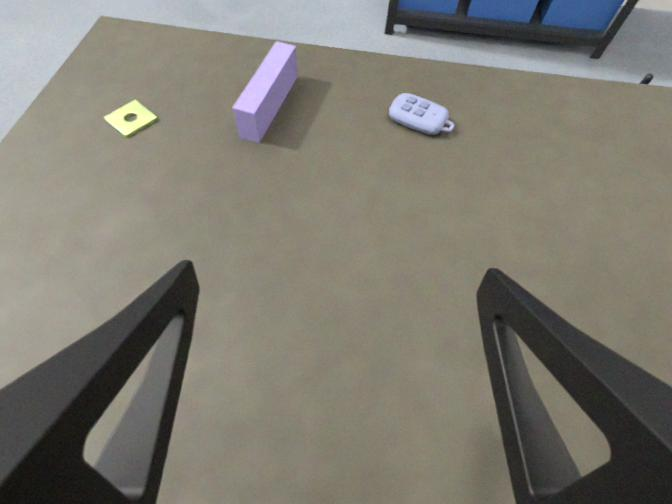

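Emit:
move([
  [0,0,0,0,0,0,1,-0.0115,0.085,0.0,0,0,0.005,-0.3],
  [0,0,0,0,0,0,1,-0.0115,0.045,0.0067,0,0,0.005,-0.3],
  [0,0,0,0,0,0,1,-0.0115,0.033,0.0217,0,0,0.005,-0.3],
], speed=[0.06,0.06,0.03])

Scene clock: 1883.30 s.
left_arm: end_effector_position=(+0.3744, +0.3127, +0.1292) grip_measured=+1.000 end_effector_quat_wxyz=(+0.610, -0.049, +0.789, +0.049) | right_arm: end_effector_position=(+0.3282, -0.0411, +0.2688) grip_measured=+0.059 end_effector_quat_wxyz=(+0.206, +0.216, +0.673, +0.676)
Joint positions: left_arm=[-0.069 1.558 0.336 0.966 -0.147 -0.02 0.094] | right_arm=[0.188 1.28 0.44 0.84 -0.746 1.586 0.05]
Joint torques (N m): left_arm=[-0.72 -7.1 4.93 2.53 -0.07 -0.1] | right_arm=[1.69 -2.35 6.57 2.27 0.08 0.2]
Heat: left arm: 48 °C; right arm: 55 °C.
Hand target: left_arm +0.3728, +0.3102, +0.1338; +0.619, -0.050, +0.783, +0.044 | right_arm +0.3272, -0.0345, +0.2796; +0.211, +0.202, +0.661, +0.691
Off the commanded pose: left_arm 0.006 m, 1 deg | right_arm 0.013 m, 3 deg.
move: off_target (right_arm)

Emit:
move([
  [0,0,0,0,0,0,1,0,0.0,-0.009,0,0,-0.007,-0.3],
  [0,0,0,0,0,0,1,0,-0.001,0.0,0,0,-0.007,-0.3],
], speed=0.04)

Scene clock: 1887.40 s.
left_arm: end_effector_position=(+0.3744, +0.3127, +0.1292) grip_measured=+1.000 end_effector_quat_wxyz=(+0.610, -0.049, +0.789, +0.049) | right_arm: end_effector_position=(+0.3279, -0.0412, +0.2695) grip_measured=+0.059 end_effector_quat_wxyz=(+0.213, +0.209, +0.672, +0.678)
Joint positions: left_arm=[-0.069 1.558 0.336 0.966 -0.147 -0.02 0.094] | right_arm=[0.188 1.286 0.433 0.866 -0.745 1.577 0.05]
Joint torques (N m): left_arm=[-0.7 -7.1 4.93 2.53 -0.07 -0.11] | right_arm=[1.69 -2.45 6.93 2.09 0.09 0.12]
Heat: left arm: 48 °C; right arm: 55 °C.
Hand target: left_arm +0.3728, +0.3102, +0.1338; +0.619, -0.050, +0.783, +0.044 | right_arm +0.3272, -0.0346, +0.2789; +0.219, +0.195, +0.663, +0.689
Off the commanded pose: left_arm 0.006 m, 1 deg | right_arm 0.012 m, 2 deg.
move: off_target (right_arm)

Emit:
move([
  [0,0,0,0,0,0,1,0,0.0,-0.016,0,0,0,-0.3],
  [0,0,0,0,0,0,1,0,-0.002,0.001,0,0,0,-0.3],
], speed=0.05)

Scene clock: 1890.73 s.
left_arm: end_effector_position=(+0.3744, +0.3127, +0.1292) grip_measured=+1.000 end_effector_quat_wxyz=(+0.610, -0.049, +0.789, +0.049) | right_arm: end_effector_position=(+0.3277, -0.0415, +0.2680) grip_measured=+0.059 end_effector_quat_wxyz=(+0.214, +0.208, +0.671, +0.679)
Joint positions: left_arm=[-0.069 1.558 0.336 0.966 -0.147 -0.02 0.094] | right_arm=[0.187 1.292 0.426 0.883 -0.745 1.577 0.05]
Joint torques (N m): left_arm=[-0.7 -7.1 4.93 2.53 -0.07 -0.1] | right_arm=[1.92 -2.4 7.23 2 0.1 0.11]
Heat: left arm: 48 °C; right arm: 55 °C.
Hand target: left_arm +0.3728, +0.3102, +0.1338; +0.619, -0.050, +0.783, +0.044 | right_arm +0.3276, -0.0340, +0.2778; +0.219, +0.195, +0.663, +0.689
Off the commanded pose: left_arm 0.006 m, 1 deg | right_arm 0.012 m, 2 deg.
move: off_target (right_arm)

Emit:
move([
  [0,0,0,0,0,0,1,0,0.0,-0.016,0,0,0,-0.3],
  [0,0,0,0,0,0,1,0,-0.002,0.001,0,0,0,-0.3],
], speed=0.05)

Scene clock: 1895.40 s.
left_arm: end_effector_position=(+0.3744, +0.3127, +0.1292) grip_measured=+1.000 end_effector_quat_wxyz=(+0.610, -0.049, +0.789, +0.049) | right_arm: end_effector_position=(+0.3278, -0.0414, +0.2682) grip_measured=+0.059 end_effector_quat_wxyz=(+0.215, +0.206, +0.671, +0.679)
Joint positions: left_arm=[-0.069 1.558 0.336 0.966 -0.147 -0.02 0.094] | right_arm=[0.187 1.295 0.426 0.89 -0.748 1.577 0.05]
Joint torques (N m): left_arm=[-0.72 -7.12 4.94 2.53 -0.07 -0.11] | right_arm=[2 -2.32 7.12 2.03 0.16 0.11]
Heat: left arm: 48 °C; right arm: 56 °C.
Hand target: left_arm +0.3728, +0.3102, +0.1338; +0.619, -0.050, +0.783, +0.044 | right_arm +0.3280, -0.0335, +0.2767; +0.219, +0.195, +0.663, +0.689
Off the commanded pose: left_arm 0.006 m, 1 deg | right_arm 0.012 m, 2 deg.
move: off_target (right_arm)

Emit:
move([
  [0,0,0,0,0,0,1,0,0.0,-0.022,0,0,0,-0.3],
  [0,0,0,0,0,0,1,0,-0.002,0.0,0,0,0,-0.3],
], speed=0.05)

Scene clock: 1899.13 s.
left_arm: end_effector_position=(+0.3744, +0.3127, +0.1292) grip_measured=+1.000 end_effector_quat_wxyz=(+0.610, -0.049, +0.789, +0.049) | right_arm: end_effector_position=(+0.3263, -0.0408, +0.2594) grip_measured=+0.059 end_effector_quat_wxyz=(+0.209, +0.213, +0.675, +0.675)
Joint positions: left_arm=[-0.069 1.558 0.336 0.966 -0.147 -0.02 0.094] | right_arm=[0.192 1.303 0.411 0.89 -0.741 1.575 0.05]
Joint torques (N m): left_arm=[-0.72 -7.12 4.93 2.53 -0.07 -0.11] | right_arm=[1.69 -2.59 7.99 2.11 0.06 0.13]
Heat: left arm: 48 °C; right arm: 56 °C.
Hand target: left_arm +0.3728, +0.3102, +0.1338; +0.619, -0.050, +0.783, +0.044 | right_arm +0.3280, -0.0335, +0.2755; +0.219, +0.195, +0.663, +0.689
Off the commanded pose: left_arm 0.006 m, 1 deg | right_arm 0.018 m, 3 deg.
move: off_target (right_arm)

Emit:
move([
  [0,0,0,0,0,0,1,-0.003,0.001,-0.022,-0.004,0,0,-0.3],
  [0,0,0,0,0,0,1,-0.003,0.001,0.0,-0.004,0,0,-0.3],
], speed=0.05)

Scene clock: 1903.90 s.
left_arm: end_effector_position=(+0.3744, +0.3127, +0.1292) grip_measured=+1.000 end_effector_quat_wxyz=(+0.610, -0.049, +0.789, +0.049) | right_arm: end_effector_position=(+0.3282, -0.0420, +0.2608) grip_measured=+0.059 end_effector_quat_wxyz=(+0.213, +0.209, +0.671, +0.678)
Joint positions: left_arm=[-0.069 1.558 0.336 0.966 -0.147 -0.02 0.094] | right_arm=[0.184 1.319 0.411 0.924 -0.748 1.579 0.05]
Joint torques (N m): left_arm=[-0.72 -7.12 4.93 2.53 -0.07 -0.11] | right_arm=[1.8 -2.61 7.73 2.12 0.09 0.22]
Heat: left arm: 48 °C; right arm: 57 °C.
Hand target: left_arm +0.3728, +0.3102, +0.1338; +0.619, -0.050, +0.783, +0.044 | right_arm +0.3294, -0.0344, +0.2761; +0.220, +0.193, +0.659, +0.693
Off the commanded pose: left_arm 0.006 m, 1 deg | right_arm 0.017 m, 3 deg.
move: off_target (right_arm)

Emit:
move([
  [0,0,0,0,0,0,1,0,0.001,-0.022,-0.004,0,0,-0.3],
  [0,0,0,0,0,0,1,0,0.001,0.0,-0.004,0,0,-0.3],
], speed=0.05)

Scene clock: 1908.33 s.
left_arm: end_effector_position=(+0.3744, +0.3127, +0.1292) grip_measured=+1.000 end_effector_quat_wxyz=(+0.610, -0.049, +0.789, +0.049) | right_arm: end_effector_position=(+0.3276, -0.0418, +0.2591) grip_measured=+0.059 end_effector_quat_wxyz=(+0.213, +0.209, +0.668, +0.681)
Joint positions: left_arm=[-0.069 1.558 0.336 0.966 -0.147 -0.02 0.094] | right_arm=[0.186 1.331 0.4 0.957 -0.746 1.589 0.05]
Joint torques (N m): left_arm=[-0.72 -7.1 4.93 2.53 -0.07 -0.1] | right_arm=[1.72 -2.69 8.02 2.1 0.09 0.22]
Heat: left arm: 48 °C; right arm: 57 °C.
Hand target: left_arm +0.3728, +0.3102, +0.1338; +0.619, -0.050, +0.783, +0.044 | right_arm +0.3295, -0.0345, +0.2767; +0.221, +0.192, +0.654, +0.697
Off the commanded pose: left_arm 0.006 m, 1 deg | right_arm 0.019 m, 3 deg.
move: off_target (right_arm)

Emit:
move([
  [0,0,0,0,0,0,1,0,0.026,-0.016,-0.003,0,0,-0.3],
  [0,0,0,0,0,0,1,0,0.002,0.0,-0.003,0,0,-0.3],
], speed=0.05)

Scene clock: 1913.87 s.
left_arm: end_effector_position=(+0.3744, +0.3127, +0.1292) grip_measured=+1.000 end_effector_quat_wxyz=(+0.610, -0.049, +0.789, +0.049) | right_arm: end_effector_position=(+0.3274, -0.0412, +0.2595) grip_measured=+0.059 end_effector_quat_wxyz=(+0.210, +0.211, +0.667, +0.683)
Joint positions: left_arm=[-0.069 1.558 0.336 0.966 -0.147 -0.02 0.094] | right_arm=[0.188 1.334 0.4 0.963 -0.746 1.598 0.05]
Joint torques (N m): left_arm=[-0.7 -7.12 4.94 2.53 -0.07 -0.11] | right_arm=[1.57 -2.52 7.75 2.26 0.09 0.19]
Heat: left arm: 48 °C; right arm: 58 °C.
Hand target: left_arm +0.3728, +0.3102, +0.1338; +0.619, -0.050, +0.783, +0.044 | right_arm +0.3294, -0.0346, +0.2779; +0.222, +0.191, +0.651, +0.700
Off the commanded pose: left_arm 0.006 m, 1 deg | right_arm 0.020 m, 4 deg.
move: off_target (right_arm)

Emit:
move([
  [0,0,0,0,0,0,1,0,0.026,-0.016,-0.008,0,-0.004,-0.3],
  [0,0,0,0,0,0,1,0,0.002,0.0,-0.008,0,-0.004,-0.3],
], speed=0.05)

Scene clock: 1918.33 s.
left_arm: end_effector_position=(+0.3744, +0.3127, +0.1292) grip_measured=+1.000 end_effector_quat_wxyz=(+0.610, -0.049, +0.789, +0.049) | right_arm: end_effector_position=(+0.3279, -0.0420, +0.2661) grip_measured=+0.059 end_effector_quat_wxyz=(+0.220, +0.198, +0.657, +0.694)
Joint positions: left_arm=[-0.069 1.558 0.336 0.966 -0.147 -0.02 0.094] | right_arm=[0.182 1.356 0.394 1.043 -0.754 1.613 0.05]
Joint torques (N m): left_arm=[-0.72 -7.1 4.93 2.53 -0.07 -0.11] | right_arm=[2.07 -2.15 7.27 2.12 0.24 0.15]
Heat: left arm: 48 °C; right arm: 58 °C.
Hand target: left_arm +0.3728, +0.3102, +0.1338; +0.619, -0.050, +0.783, +0.044 | right_arm +0.3293, -0.0346, +0.2791; +0.229, +0.184, +0.643, +0.707
Off the commanded pose: left_arm 0.006 m, 1 deg | right_arm 0.015 m, 3 deg.
move: off_target (right_arm)

Emit:
move([
  [0,0,0,0,0,0,1,0,0.026,-0.016,0.002,0,0,-0.3],
  [0,0,0,0,0,0,1,0,-0.001,0.0,0.004,0,0,-0.3],
], speed=0.05)

Scene clock: 1923.47 s.
left_arm: end_effector_position=(+0.3744, +0.3127, +0.1292) grip_measured=+1.000 end_effector_quat_wxyz=(+0.610, -0.049, +0.789, +0.049) | right_arm: end_effector_position=(+0.3272, -0.0411, +0.2618) grip_measured=+0.059 end_effector_quat_wxyz=(+0.214, +0.206, +0.662, +0.688)
Joint positions: left_arm=[-0.069 1.558 0.336 0.966 -0.147 -0.02 0.094] | right_arm=[0.187 1.345 0.394 1.003 -0.748 1.607 0.05]
Joint torques (N m): left_arm=[-0.72 -7.1 4.93 2.53 -0.07 -0.11] | right_arm=[1.65 -2.39 7.64 2.21 0.14 0.11]
Heat: left arm: 48 °C; right arm: 58 °C.
Hand target: left_arm +0.3728, +0.3102, +0.1338; +0.619, -0.050, +0.783, +0.044 | right_arm +0.3294, -0.0346, +0.2784; +0.228, +0.185, +0.648, +0.703
Off the commanded pose: left_arm 0.006 m, 1 deg | right_arm 0.018 m, 4 deg.
move: off_target (right_arm)

Emit:
move([
  [0,0,0,0,0,0,1,-0.002,0.026,-0.016,-0.002,0,0,-0.3],
  [0,0,0,0,0,0,1,-0.002,0.0015,0.0,-0.002,0,-0.001,-0.3],
], speed=0.05)

Scene clock: 1930.33 s.
left_arm: end_effector_position=(+0.3744, +0.3127, +0.1292) grip_measured=+1.000 end_effector_quat_wxyz=(+0.610, -0.049, +0.789, +0.049) | right_arm: end_effector_position=(+0.3281, -0.0418, +0.2618) grip_measured=+0.059 end_effector_quat_wxyz=(+0.215, +0.205, +0.661, +0.689)
Joint positions: left_arm=[-0.069 1.558 0.336 0.966 -0.147 -0.02 0.094] | right_arm=[0.184 1.352 0.394 1.016 -0.751 1.609 0.05]
Joint torques (N m): left_arm=[-0.72 -7.1 4.93 2.53 -0.07 -0.11] | right_arm=[1.58 -2.45 7.73 2.23 0.13 0.12]
Heat: left arm: 48 °C; right arm: 58 °C.
Hand target: left_arm +0.3728, +0.3102, +0.1338; +0.619, -0.050, +0.783, +0.044 | right_arm +0.3303, -0.0353, +0.2794; +0.230, +0.184, +0.646, +0.705
Off the commanded pose: left_arm 0.006 m, 1 deg | right_arm 0.019 m, 4 deg.
move: off_target (right_arm)

Emit:
move([
  [0,0,0,0,0,0,1,-0.001,0.026,-0.016,-0.004,0,0,-0.3],
  [0,0,0,0,0,0,1,-0.001,0.0015,0.0,-0.004,0,0,-0.3],
], speed=0.05)

Scene clock: 1933.30 s.
left_arm: end_effector_position=(+0.3744, +0.3127, +0.1292) grip_measured=+1.000 end_effector_quat_wxyz=(+0.610, -0.049, +0.789, +0.049) | right_arm: end_effector_position=(+0.3288, -0.0426, +0.2654) grip_measured=+0.059 end_effector_quat_wxyz=(+0.219, +0.199, +0.656, +0.695)
Joint positions: left_arm=[-0.069 1.558 0.336 0.966 -0.147 -0.02 0.094] | right_arm=[0.179 1.364 0.394 1.053 -0.758 1.618 0.05]
Joint torques (N m): left_arm=[-0.7 -7.1 4.93 2.53 -0.07 -0.1] | right_arm=[1.92 -2.33 7.42 2.16 0.24 0.13]
Heat: left arm: 48 °C; right arm: 58 °C.
Hand target: left_arm +0.3728, +0.3102, +0.1338; +0.619, -0.050, +0.783, +0.044 | right_arm +0.3307, -0.0357, +0.2804; +0.231, +0.182, +0.641, +0.709
Off the commanded pose: left_arm 0.006 m, 1 deg | right_arm 0.017 m, 3 deg.
move: off_target (right_arm)

Emit:
move([
  [0,0,0,0,0,0,1,0,0.026,-0.016,0.001,0,0,-0.3],
  [0,0,0,0,0,0,1,0,-0.0005,0.0,0.001,0,0,-0.3],
], speed=0.05)

Scene clock: 1937.63 s.
left_arm: end_effector_position=(+0.3744, +0.3127, +0.1292) grip_measured=+1.000 end_effector_quat_wxyz=(+0.610, -0.049, +0.789, +0.049) | right_arm: end_effector_position=(+0.3286, -0.0423, +0.2639) grip_measured=+0.059 end_effector_quat_wxyz=(+0.216, +0.202, +0.657, +0.693)
Joint positions: left_arm=[-0.069 1.558 0.336 0.966 -0.147 -0.02 0.094] | right_arm=[0.18 1.362 0.394 1.042 -0.757 1.619 0.05]
Joint torques (N m): left_arm=[-0.72 -7.1 4.93 2.53 -0.07 -0.11] | right_arm=[1.83 -2.32 7.51 2.21 0.24 0.11]
Heat: left arm: 48 °C; right arm: 58 °C.
Hand target: left_arm +0.3728, +0.3102, +0.1338; +0.619, -0.050, +0.783, +0.044 | right_arm +0.3308, -0.0357, +0.2801; +0.230, +0.182, +0.643, +0.708
Off the commanded pose: left_arm 0.006 m, 1 deg | right_arm 0.018 m, 4 deg.
move: off_target (right_arm)

Emit:
move([
  [0,0,0,0,0,0,1,-0.004,0.026,-0.016,0,0,0,-0.3],
  [0,0,0,0,0,0,1,-0.004,0.001,0.0,0,0,0,-0.3],
], speed=0.05)

Scene clock: 1942.57 s.
left_arm: end_effector_position=(+0.3744, +0.3127, +0.1292) grip_measured=+1.000 end_effector_quat_wxyz=(+0.610, -0.049, +0.789, +0.049) | right_arm: end_effector_position=(+0.3300, -0.0433, +0.2614) grip_measured=+0.059 end_effector_quat_wxyz=(+0.215, +0.205, +0.658, +0.692)
Joint positions: left_arm=[-0.069 1.558 0.336 0.966 -0.147 -0.02 0.094] | right_arm=[0.176 1.37 0.394 1.044 -0.759 1.618 0.05]
Joint torques (N m): left_arm=[-0.72 -7.1 4.93 2.53 -0.07 -0.1] | right_arm=[1.42 -2.67 7.9 2.2 0.13 0.13]
Heat: left arm: 48 °C; right arm: 58 °C.
Hand target: left_arm +0.3728, +0.3102, +0.1338; +0.619, -0.050, +0.783, +0.044 | right_arm +0.3327, -0.0371, +0.2807; +0.230, +0.182, +0.643, +0.708
Off the commanded pose: left_arm 0.006 m, 1 deg | right_arm 0.021 m, 4 deg.
move: off_target (right_arm)

Emit:
move([
  [0,0,0,0,0,0,1,-0.001,0.026,-0.016,-0.003,0,0,-0.3],
  [0,0,0,0,0,0,1,-0.001,0.0025,0.0,-0.003,0,0,-0.3],
], speed=0.05)

Scene clock: 1947.70 s.
left_arm: end_effector_position=(+0.3744, +0.3127, +0.1292) grip_measured=+1.000 end_effector_quat_wxyz=(+0.610, -0.049, +0.789, +0.049) | right_arm: end_effector_position=(+0.3304, -0.0438, +0.2635) grip_measured=+0.059 end_effector_quat_wxyz=(+0.217, +0.202, +0.655, +0.695)
Joint positions: left_arm=[-0.069 1.558 0.336 0.966 -0.147 -0.02 0.094] | right_arm=[0.173 1.377 0.394 1.066 -0.762 1.624 0.05]
Joint torques (N m): left_arm=[-0.7 -7.1 4.94 2.53 -0.07 -0.11] | right_arm=[1.58 -2.66 7.9 2.19 0.16 0.17]
Heat: left arm: 48 °C; right arm: 58 °C.
Hand target: left_arm +0.3728, +0.3102, +0.1338; +0.619, -0.050, +0.783, +0.044 | right_arm +0.3330, -0.0375, +0.2823; +0.231, +0.181, +0.639, +0.711
Off the commanded pose: left_arm 0.006 m, 1 deg | right_arm 0.020 m, 4 deg.
move: off_target (right_arm)

Emit:
move([
  [0,0,0,0,0,0,1,0,0.026,-0.016,-0.003,0,0,-0.3],
  [0,0,0,0,0,0,1,0,0.0015,0.001,-0.003,0,0,-0.3],
], speed=0.05)

Scene clock: 1952.40 s.
left_arm: end_effector_position=(+0.3744, +0.3127, +0.1292) grip_measured=+1.000 end_effector_quat_wxyz=(+0.610, -0.049, +0.789, +0.049) | right_arm: end_effector_position=(+0.3309, -0.0442, +0.2668) grip_measured=+0.059 end_effector_quat_wxyz=(+0.221, +0.199, +0.650, +0.699)
Joint positions: left_arm=[-0.069 1.558 0.336 0.966 -0.147 -0.02 0.094] | right_arm=[0.171 1.384 0.394 1.094 -0.762 1.634 0.05]
Joint torques (N m): left_arm=[-0.72 -7.1 4.94 2.53 -0.07 -0.11] | right_arm=[1.84 -2.36 7.86 2.12 0.2 0.14]
Heat: left arm: 48 °C; right arm: 58 °C.
Hand target: left_arm +0.3728, +0.3102, +0.1338; +0.619, -0.050, +0.783, +0.044 | right_arm +0.3333, -0.0371, +0.2832; +0.232, +0.180, +0.636, +0.714
Off the commanded pose: left_arm 0.006 m, 1 deg | right_arm 0.018 m, 3 deg.
move: off_target (right_arm)

Emit:
move([
  [0,0,0,0,0,0,1,0,0.045,-0.014,0.024,0,0,-0.3],
  [0,0,0,0,0,0,1,0,0.001,-0.014,0.024,0,0,-0.3],
  [0,0,0,0,0,0,1,0,-0.008,0,0.024,0,0,-0.3],
], speed=[0.06,0.06,0.05])

Scene clock: 1963.83 s.
left_arm: end_effector_position=(+0.3744, +0.3127, +0.1292) grip_measured=+1.000 end_effector_quat_wxyz=(+0.610, -0.049, +0.789, +0.049) | right_arm: end_effector_position=(+0.3337, -0.0450, +0.2730) grip_measured=+0.059 end_effector_quat_wxyz=(+0.222, +0.200, +0.669, +0.681)
Joint positions: left_arm=[-0.069 1.558 0.336 0.966 -0.147 -0.02 0.094] | right_arm=[0.166 1.313 0.447 0.903 -0.767 1.57 0.05]
Joint torques (N m): left_arm=[-0.7 -7.12 4.93 2.53 -0.07 -0.1] | right_arm=[2.25 -1.91 6.82 2.02 0.17 0.07]
Heat: left arm: 49 °C; right arm: 58 °C.
Hand target: left_arm +0.3728, +0.3102, +0.1338; +0.619, -0.050, +0.783, +0.044 | right_arm +0.3337, -0.0366, +0.2784; +0.225, +0.189, +0.662, +0.689
Off the commanded pose: left_arm 0.006 m, 1 deg | right_arm 0.010 m, 2 deg.
move: done

Emit:
move([
  [0,0,0,0,0,0,1,0,0.01,-0.018,0,0,0.006,-0.3],
  [0,0,0,0,0,0,1,0,-0.004,0.0,0,0,0.006,-0.3],
], speed=0.05)

Scene clock: 1967.60 s.
left_arm: end_effector_position=(+0.3744, +0.3127, +0.1292) grip_measured=+1.000 end_effector_quat_wxyz=(+0.610, -0.049, +0.789, +0.049) | right_arm: end_effector_position=(+0.3338, -0.0452, +0.2691) grip_measured=+0.059 end_effector_quat_wxyz=(+0.214, +0.206, +0.668, +0.682)
Joint positions: left_arm=[-0.069 1.558 0.336 0.966 -0.147 -0.02 0.094] | right_arm=[0.164 1.324 0.441 0.913 -0.771 1.586 0.05]
Joint torques (N m): left_arm=[-0.73 -7.1 4.93 2.53 -0.08 -0.1] | right_arm=[2.43 -2.18 6.8 2.02 0.22 0.11]
Heat: left arm: 49 °C; right arm: 57 °C.
Hand target: left_arm +0.3728, +0.3102, +0.1338; +0.619, -0.050, +0.783, +0.044 | right_arm +0.3339, -0.0366, +0.2761; +0.219, +0.195, +0.660, +0.691
Off the commanded pose: left_arm 0.006 m, 1 deg | right_arm 0.011 m, 2 deg.
move: off_target (right_arm)

Emit:
move([
  [0,0,0,0,0,0,1,0,0.016,-0.018,0,0,0,-0.3],
  [0,0,0,0,0,0,1,0,-0.003,0.0,0,0,0,-0.3],
], speed=0.05)

Scene clock: 1972.53 s.
left_arm: end_effector_position=(+0.3744, +0.3127, +0.1292) grip_measured=+1.000 end_effector_quat_wxyz=(+0.610, -0.049, +0.789, +0.049) | right_arm: end_effector_position=(+0.3334, -0.0451, +0.2643) grip_measured=+0.059 end_effector_quat_wxyz=(+0.209, +0.212, +0.670, +0.680)
Joint positions: left_arm=[-0.069 1.558 0.336 0.966 -0.147 -0.02 0.094] | right_arm=[0.165 1.33 0.433 0.915 -0.769 1.592 0.05]
Joint torques (N m): left_arm=[-0.7 -7.12 4.92 2.53 -0.07 -0.1] | right_arm=[2.3 -2.25 7.04 2.17 0.19 0.07]
Heat: left arm: 49 °C; right arm: 56 °C.
Hand target: left_arm +0.3728, +0.3102, +0.1338; +0.619, -0.050, +0.783, +0.044 | right_arm +0.3339, -0.0365, +0.2743; +0.219, +0.195, +0.661, +0.691
Off the commanded pose: left_arm 0.006 m, 1 deg | right_arm 0.013 m, 3 deg.
move: off_target (right_arm)

Emit:
move([
  [0,0,0,0,0,0,1,0,0.026,-0.016,-0.003,0,-0.004,-0.3],
  [0,0,0,0,0,0,1,0,0.0,0.0,-0.003,0,-0.004,-0.3],
], speed=0.05)

Scene clock: 1976.43 s.
left_arm: end_effector_position=(+0.3744, +0.3127, +0.1292) grip_measured=+1.000 end_effector_quat_wxyz=(+0.610, -0.049, +0.789, +0.049) | right_arm: end_effector_position=(+0.3329, -0.0448, +0.2641) grip_measured=+0.059 end_effector_quat_wxyz=(+0.214, +0.208, +0.667, +0.682)
Joint positions: left_arm=[-0.069 1.558 0.336 0.966 -0.147 -0.02 0.094] | right_arm=[0.167 1.339 0.425 0.946 -0.766 1.59 0.05]
Joint torques (N m): left_arm=[-0.7 -7.12 4.93 2.54 -0.07 -0.11] | right_arm=[2.22 -2.14 7.16 2.13 0.18 0.04]
Heat: left arm: 49 °C; right arm: 56 °C.
Hand target: left_arm +0.3728, +0.3102, +0.1338; +0.619, -0.050, +0.783, +0.044 | right_arm +0.3339, -0.0365, +0.2743; +0.224, +0.190, +0.658, +0.693
Off the commanded pose: left_arm 0.006 m, 1 deg | right_arm 0.013 m, 3 deg.
move: off_target (right_arm)

Emit:
move([
  [0,0,0,0,0,0,1,0,0.028,-0.016,-0.005,0,-0.001,-0.3],
  [0,0,0,0,0,0,1,0,0.003,0.0,-0.005,0,-0.001,-0.3],
], speed=0.05)

Scene clock: 1980.73 s.
left_arm: end_effector_position=(+0.3744, +0.3127, +0.1292) grip_measured=+1.000 end_effector_quat_wxyz=(+0.610, -0.049, +0.789, +0.049) | right_arm: end_effector_position=(+0.3325, -0.0448, +0.2650) grip_measured=+0.059 end_effector_quat_wxyz=(+0.216, +0.205, +0.663, +0.687)
Joint positions: left_arm=[-0.069 1.558 0.336 0.966 -0.147 -0.02 0.094] | right_arm=[0.167 1.35 0.417 0.984 -0.767 1.6 0.05]
Joint torques (N m): left_arm=[-0.72 -7.1 4.93 2.53 -0.07 -0.11] | right_arm=[2.15 -2.13 7.25 2.1 0.2 0.07]
Heat: left arm: 49 °C; right arm: 56 °C.
Hand target: left_arm +0.3728, +0.3102, +0.1338; +0.619, -0.050, +0.783, +0.044 | right_arm +0.3338, -0.0366, +0.2760; +0.226, +0.187, +0.653, +0.698
Off the commanded pose: left_arm 0.006 m, 1 deg | right_arm 0.014 m, 3 deg.
move: off_target (right_arm)

Emit:
move([
  [0,0,0,0,0,0,1,0,0.03,-0.016,-0.005,0,-0.001,-0.3],
  [0,0,0,0,0,0,1,0,0.005,0.0,-0.005,0,-0.001,-0.3],
], speed=0.05)

Scene clock: 2008.87 s.
left_arm: end_effector_position=(+0.3744, +0.3127, +0.1292) grip_measured=+1.000 end_effector_quat_wxyz=(+0.610, -0.049, +0.789, +0.049) | right_arm: end_effector_position=(+0.3322, -0.0447, +0.2675) grip_measured=+0.059 end_effector_quat_wxyz=(+0.219, +0.201, +0.659, +0.691)
Joint positions: left_arm=[-0.069 1.558 0.336 0.966 -0.147 -0.02 0.094] | right_arm=[0.168 1.356 0.413 1.014 -0.766 1.61 0.05]
Joint torques (N m): left_arm=[-0.7 -7.1 4.93 2.53 -0.07 -0.11] | right_arm=[2.15 -2.17 7.28 2.13 0.21 0.07]
Heat: left arm: 49 °C; right arm: 55 °C.
Hand target: left_arm +0.3728, +0.3102, +0.1338; +0.619, -0.050, +0.783, +0.044 | right_arm +0.3337, -0.0368, +0.2790; +0.229, +0.184, +0.648, +0.703
Off the commanded pose: left_arm 0.006 m, 1 deg | right_arm 0.014 m, 3 deg.
move: off_target (right_arm)

Emit:
move([
  [0,0,0,0,0,0,1,0.004,0.026,-0.016,0,0,0,-0.3],
  [0,0,0,0,0,0,1,0.004,-0.003,0.0,0,0,0,-0.3],
], speed=0.05)

Scene clock: 2013.93 s.
left_arm: end_effector_position=(+0.3744, +0.3127, +0.1292) grip_measured=+1.000 end_effector_quat_wxyz=(+0.610, -0.049, +0.789, +0.049) | right_arm: end_effector_position=(+0.3302, -0.0433, +0.2673) grip_measured=+0.059 end_effector_quat_wxyz=(+0.220, +0.200, +0.657, +0.693)
Joint positions: left_arm=[-0.069 1.558 0.336 0.966 -0.147 -0.02 0.094] | right_arm=[0.176 1.356 0.404 1.03 -0.759 1.614 0.05]
Joint torques (N m): left_arm=[-0.72 -7.12 4.93 2.54 -0.07 -0.1] | right_arm=[2.11 -2.03 7.32 2.03 0.23 0.04]
Heat: left arm: 49 °C; right arm: 55 °C.
Hand target: left_arm +0.3728, +0.3102, +0.1338; +0.619, -0.050, +0.783, +0.044 | right_arm +0.3318, -0.0352, +0.2771; +0.229, +0.184, +0.648, +0.703
Off the commanded pose: left_arm 0.006 m, 1 deg | right_arm 0.013 m, 3 deg.
move: off_target (right_arm)

Emit:
move([
  [0,0,0,0,0,0,1,0.004,0.026,-0.016,0,0,0,-0.3],
  [0,0,0,0,0,0,1,0.004,-0.003,0.0,0,0,0,-0.3],
], speed=0.05)

Scene clock: 2018.50 s.
left_arm: end_effector_position=(+0.3744, +0.3127, +0.1292) grip_measured=+1.000 end_effector_quat_wxyz=(+0.610, -0.049, +0.789, +0.049) | right_arm: end_effector_position=(+0.3284, -0.0422, +0.2658) grip_measured=+0.059 end_effector_quat_wxyz=(+0.220, +0.200, +0.656, +0.693)
Joint positions: left_arm=[-0.069 1.558 0.336 0.966 -0.147 -0.02 0.094] | right_arm=[0.182 1.356 0.394 1.043 -0.751 1.614 0.05]
Joint torques (N m): left_arm=[-0.7 -7.12 4.94 2.54 -0.07 -0.1] | right_arm=[2.26 -1.92 7.27 2.03 0.23 0]
Heat: left arm: 49 °C; right arm: 55 °C.
Hand target: left_arm +0.3728, +0.3102, +0.1338; +0.619, -0.050, +0.783, +0.044 | right_arm +0.3300, -0.0339, +0.2752; +0.229, +0.184, +0.648, +0.703
Off the commanded pose: left_arm 0.006 m, 1 deg | right_arm 0.013 m, 2 deg.
move: off_target (right_arm)

Emit:
move([
  [0,0,0,0,0,0,1,0.003,0.03,-0.017,-0.002,0,0.001,-0.3],
  [0,0,0,0,0,0,1,0.003,0.001,-0.001,-0.002,0,0.001,-0.3],
], speed=0.05)

Scene clock: 2022.37 s.
left_arm: end_effector_position=(+0.3744, +0.3127, +0.1292) grip_measured=+1.000 end_effector_quat_wxyz=(+0.610, -0.049, +0.789, +0.049) | right_arm: end_effector_position=(+0.3265, -0.0409, +0.2647) grip_measured=+0.059 end_effector_quat_wxyz=(+0.218, +0.201, +0.655, +0.694)
Joint positions: left_arm=[-0.069 1.558 0.336 0.966 -0.147 -0.02 0.094] | right_arm=[0.189 1.356 0.386 1.051 -0.746 1.619 0.05]
Joint torques (N m): left_arm=[-0.72 -7.12 4.93 2.53 -0.07 -0.11] | right_arm=[2.04 -2.04 7.36 2.04 0.22 0.04]
Heat: left arm: 49 °C; right arm: 56 °C.
Hand target: left_arm +0.3728, +0.3102, +0.1338; +0.619, -0.050, +0.783, +0.044 | right_arm +0.3281, -0.0334, +0.2757; +0.228, +0.185, +0.646, +0.705
Off the commanded pose: left_arm 0.006 m, 1 deg | right_arm 0.013 m, 3 deg.
move: off_target (right_arm)

Emit:
move([
  [0,0,0,0,0,0,1,0.001,0.032,-0.017,-0.003,0,0.0,-0.3],
  [0,0,0,0,0,0,1,0.001,0.006,0,-0.003,0,0.0,-0.3],
], speed=0.05)

Scene clock: 2026.17 s.
left_arm: end_effector_position=(+0.3744, +0.3127, +0.1292) grip_measured=+1.000 end_effector_quat_wxyz=(+0.610, -0.049, +0.789, +0.049) | right_arm: end_effector_position=(+0.3256, -0.0401, +0.2640) grip_measured=+0.059 end_effector_quat_wxyz=(+0.215, +0.203, +0.657, +0.693)
Joint positions: left_arm=[-0.069 1.558 0.336 0.966 -0.147 -0.02 0.094] | right_arm=[0.192 1.35 0.386 1.037 -0.745 1.62 0.05]
Joint torques (N m): left_arm=[-0.72 -7.1 4.93 2.53 -0.07 -0.1] | right_arm=[1.94 -2.19 7.38 2.23 0.2 0.09]
Heat: left arm: 49 °C; right arm: 55 °C.
Hand target: left_arm +0.3728, +0.3102, +0.1338; +0.619, -0.050, +0.783, +0.044 | right_arm +0.3273, -0.0333, +0.2793; +0.229, +0.183, +0.642, +0.708
Off the commanded pose: left_arm 0.006 m, 1 deg | right_arm 0.017 m, 4 deg.
move: off_target (right_arm)

Emit:
move([
  [0,0,0,0,0,0,1,-0.001,0.032,-0.017,-0.006,0,0.0,-0.3],
  [0,0,0,0,0,0,1,-0.001,0.004,0,-0.006,0,-0.001,-0.3],
], speed=0.05)

Scene clock: 2030.10 s.
left_arm: end_effector_position=(+0.3744, +0.3127, +0.1292) grip_measured=+1.000 end_effector_quat_wxyz=(+0.610, -0.049, +0.789, +0.049) | right_arm: end_effector_position=(+0.3260, -0.0408, +0.2675) grip_measured=+0.059 end_effector_quat_wxyz=(+0.221, +0.198, +0.649, +0.700)
Joint positions: left_arm=[-0.069 1.558 0.336 0.966 -0.147 -0.02 0.094] | right_arm=[0.19 1.366 0.381 1.092 -0.744 1.633 0.05]
Joint torques (N m): left_arm=[-0.7 -7.12 4.93 2.53 -0.07 -0.1] | right_arm=[1.96 -2.19 7.35 2.15 0.22 0.11]
Heat: left arm: 49 °C; right arm: 55 °C.
Hand target: left_arm +0.3728, +0.3102, +0.1338; +0.619, -0.050, +0.783, +0.044 | right_arm +0.3276, -0.0338, +0.2816; +0.232, +0.180, +0.636, +0.714
Off the commanded pose: left_arm 0.006 m, 1 deg | right_arm 0.016 m, 3 deg.
move: off_target (right_arm)

Emit:
move([
  [0,0,0,0,0,0,1,0.003,0.05,-0.014,0.024,0,0.003,-0.3],
  [0,0,0,0,0,0,1,0.003,0.005,-0.014,0.024,0,0.003,-0.3],
  [0,0,0,0,0,0,1,0.003,-0.006,0,0.024,0,0.003,-0.3],
], speed=[0.06,0.06,0.05])

Scene clock: 2041.63 s.
left_arm: end_effector_position=(+0.3744, +0.3127, +0.1292) grip_measured=+1.000 end_effector_quat_wxyz=(+0.610, -0.049, +0.789, +0.049) | right_arm: end_effector_position=(+0.3270, -0.0403, +0.2698) grip_measured=+0.059 end_effector_quat_wxyz=(+0.217, +0.206, +0.670, +0.679)
Joint positions: left_arm=[-0.069 1.558 0.336 0.966 -0.147 -0.02 0.094] | right_arm=[0.194 1.287 0.426 0.884 -0.738 1.575 0.05]
Joint torques (N m): left_arm=[-0.72 -7.12 4.93 2.53 -0.07 -0.11] | right_arm=[2.07 -1.95 6.9 2.12 0.12 0.1]
Heat: left arm: 49 °C; right arm: 56 °C.
Hand target: left_arm +0.3728, +0.3102, +0.1338; +0.619, -0.050, +0.783, +0.044 | right_arm +0.3265, -0.0325, +0.2780; +0.222, +0.192, +0.661, +0.690
Off the commanded pose: left_arm 0.006 m, 1 deg | right_arm 0.011 m, 2 deg.
move: off_target (right_arm)

Emit:
move([
  [0,0,0,0,0,0,1,0.004,0.024,-0.017,0,0,0.001,-0.3],
  [0,0,0,0,0,0,1,0.004,-0.003,0,0,0,0.001,-0.3],
], speed=0.05)

Scene clock: 2045.93 s.
left_arm: end_effector_position=(+0.3744, +0.3127, +0.1292) grip_measured=+1.000 end_effector_quat_wxyz=(+0.610, -0.049, +0.789, +0.049) | right_arm: end_effector_position=(+0.3247, -0.0389, +0.2678) grip_measured=+0.059 end_effector_quat_wxyz=(+0.215, +0.209, +0.669, +0.680)
Joint positions: left_arm=[-0.069 1.558 0.336 0.966 -0.147 -0.02 0.094] | right_arm=[0.203 1.285 0.414 0.894 -0.728 1.583 0.05]
Joint torques (N m): left_arm=[-0.72 -7.09 4.94 2.53 -0.07 -0.11] | right_arm=[2 -1.83 7.01 2.11 0.11 0.05]
Heat: left arm: 49 °C; right arm: 56 °C.
Hand target: left_arm +0.3728, +0.3102, +0.1338; +0.619, -0.050, +0.783, +0.044 | right_arm +0.3246, -0.0311, +0.2761; +0.221, +0.193, +0.661, +0.691
Off the commanded pose: left_arm 0.006 m, 1 deg | right_arm 0.011 m, 2 deg.
move: off_target (right_arm)

Emit:
move([
  [0,0,0,0,0,0,1,0,0.022,-0.017,0,0,0,-0.3],
  [0,0,0,0,0,0,1,0,-0.002,0,0,0,0,-0.3],
], speed=0.05)

Scene clock: 2050.80 s.
left_arm: end_effector_position=(+0.3744, +0.3127, +0.1292) grip_measured=+1.000 end_effector_quat_wxyz=(+0.610, -0.049, +0.789, +0.049) | right_arm: end_effector_position=(+0.3242, -0.0383, +0.2631) grip_measured=+0.059 end_effector_quat_wxyz=(+0.211, +0.212, +0.672, +0.677)
Joint positions: left_arm=[-0.069 1.558 0.336 0.966 -0.147 -0.02 0.094] | right_arm=[0.205 1.29 0.409 0.891 -0.726 1.581 0.05]
Joint torques (N m): left_arm=[-0.72 -7.12 4.94 2.53 -0.07 -0.1] | right_arm=[1.74 -1.94 7.1 2.23 0.08 0.07]
Heat: left arm: 49 °C; right arm: 56 °C.
Hand target: left_arm +0.3728, +0.3102, +0.1338; +0.619, -0.050, +0.783, +0.044 | right_arm +0.3246, -0.0311, +0.2750; +0.221, +0.193, +0.661, +0.691
Off the commanded pose: left_arm 0.006 m, 1 deg | right_arm 0.014 m, 3 deg.
move: off_target (right_arm)


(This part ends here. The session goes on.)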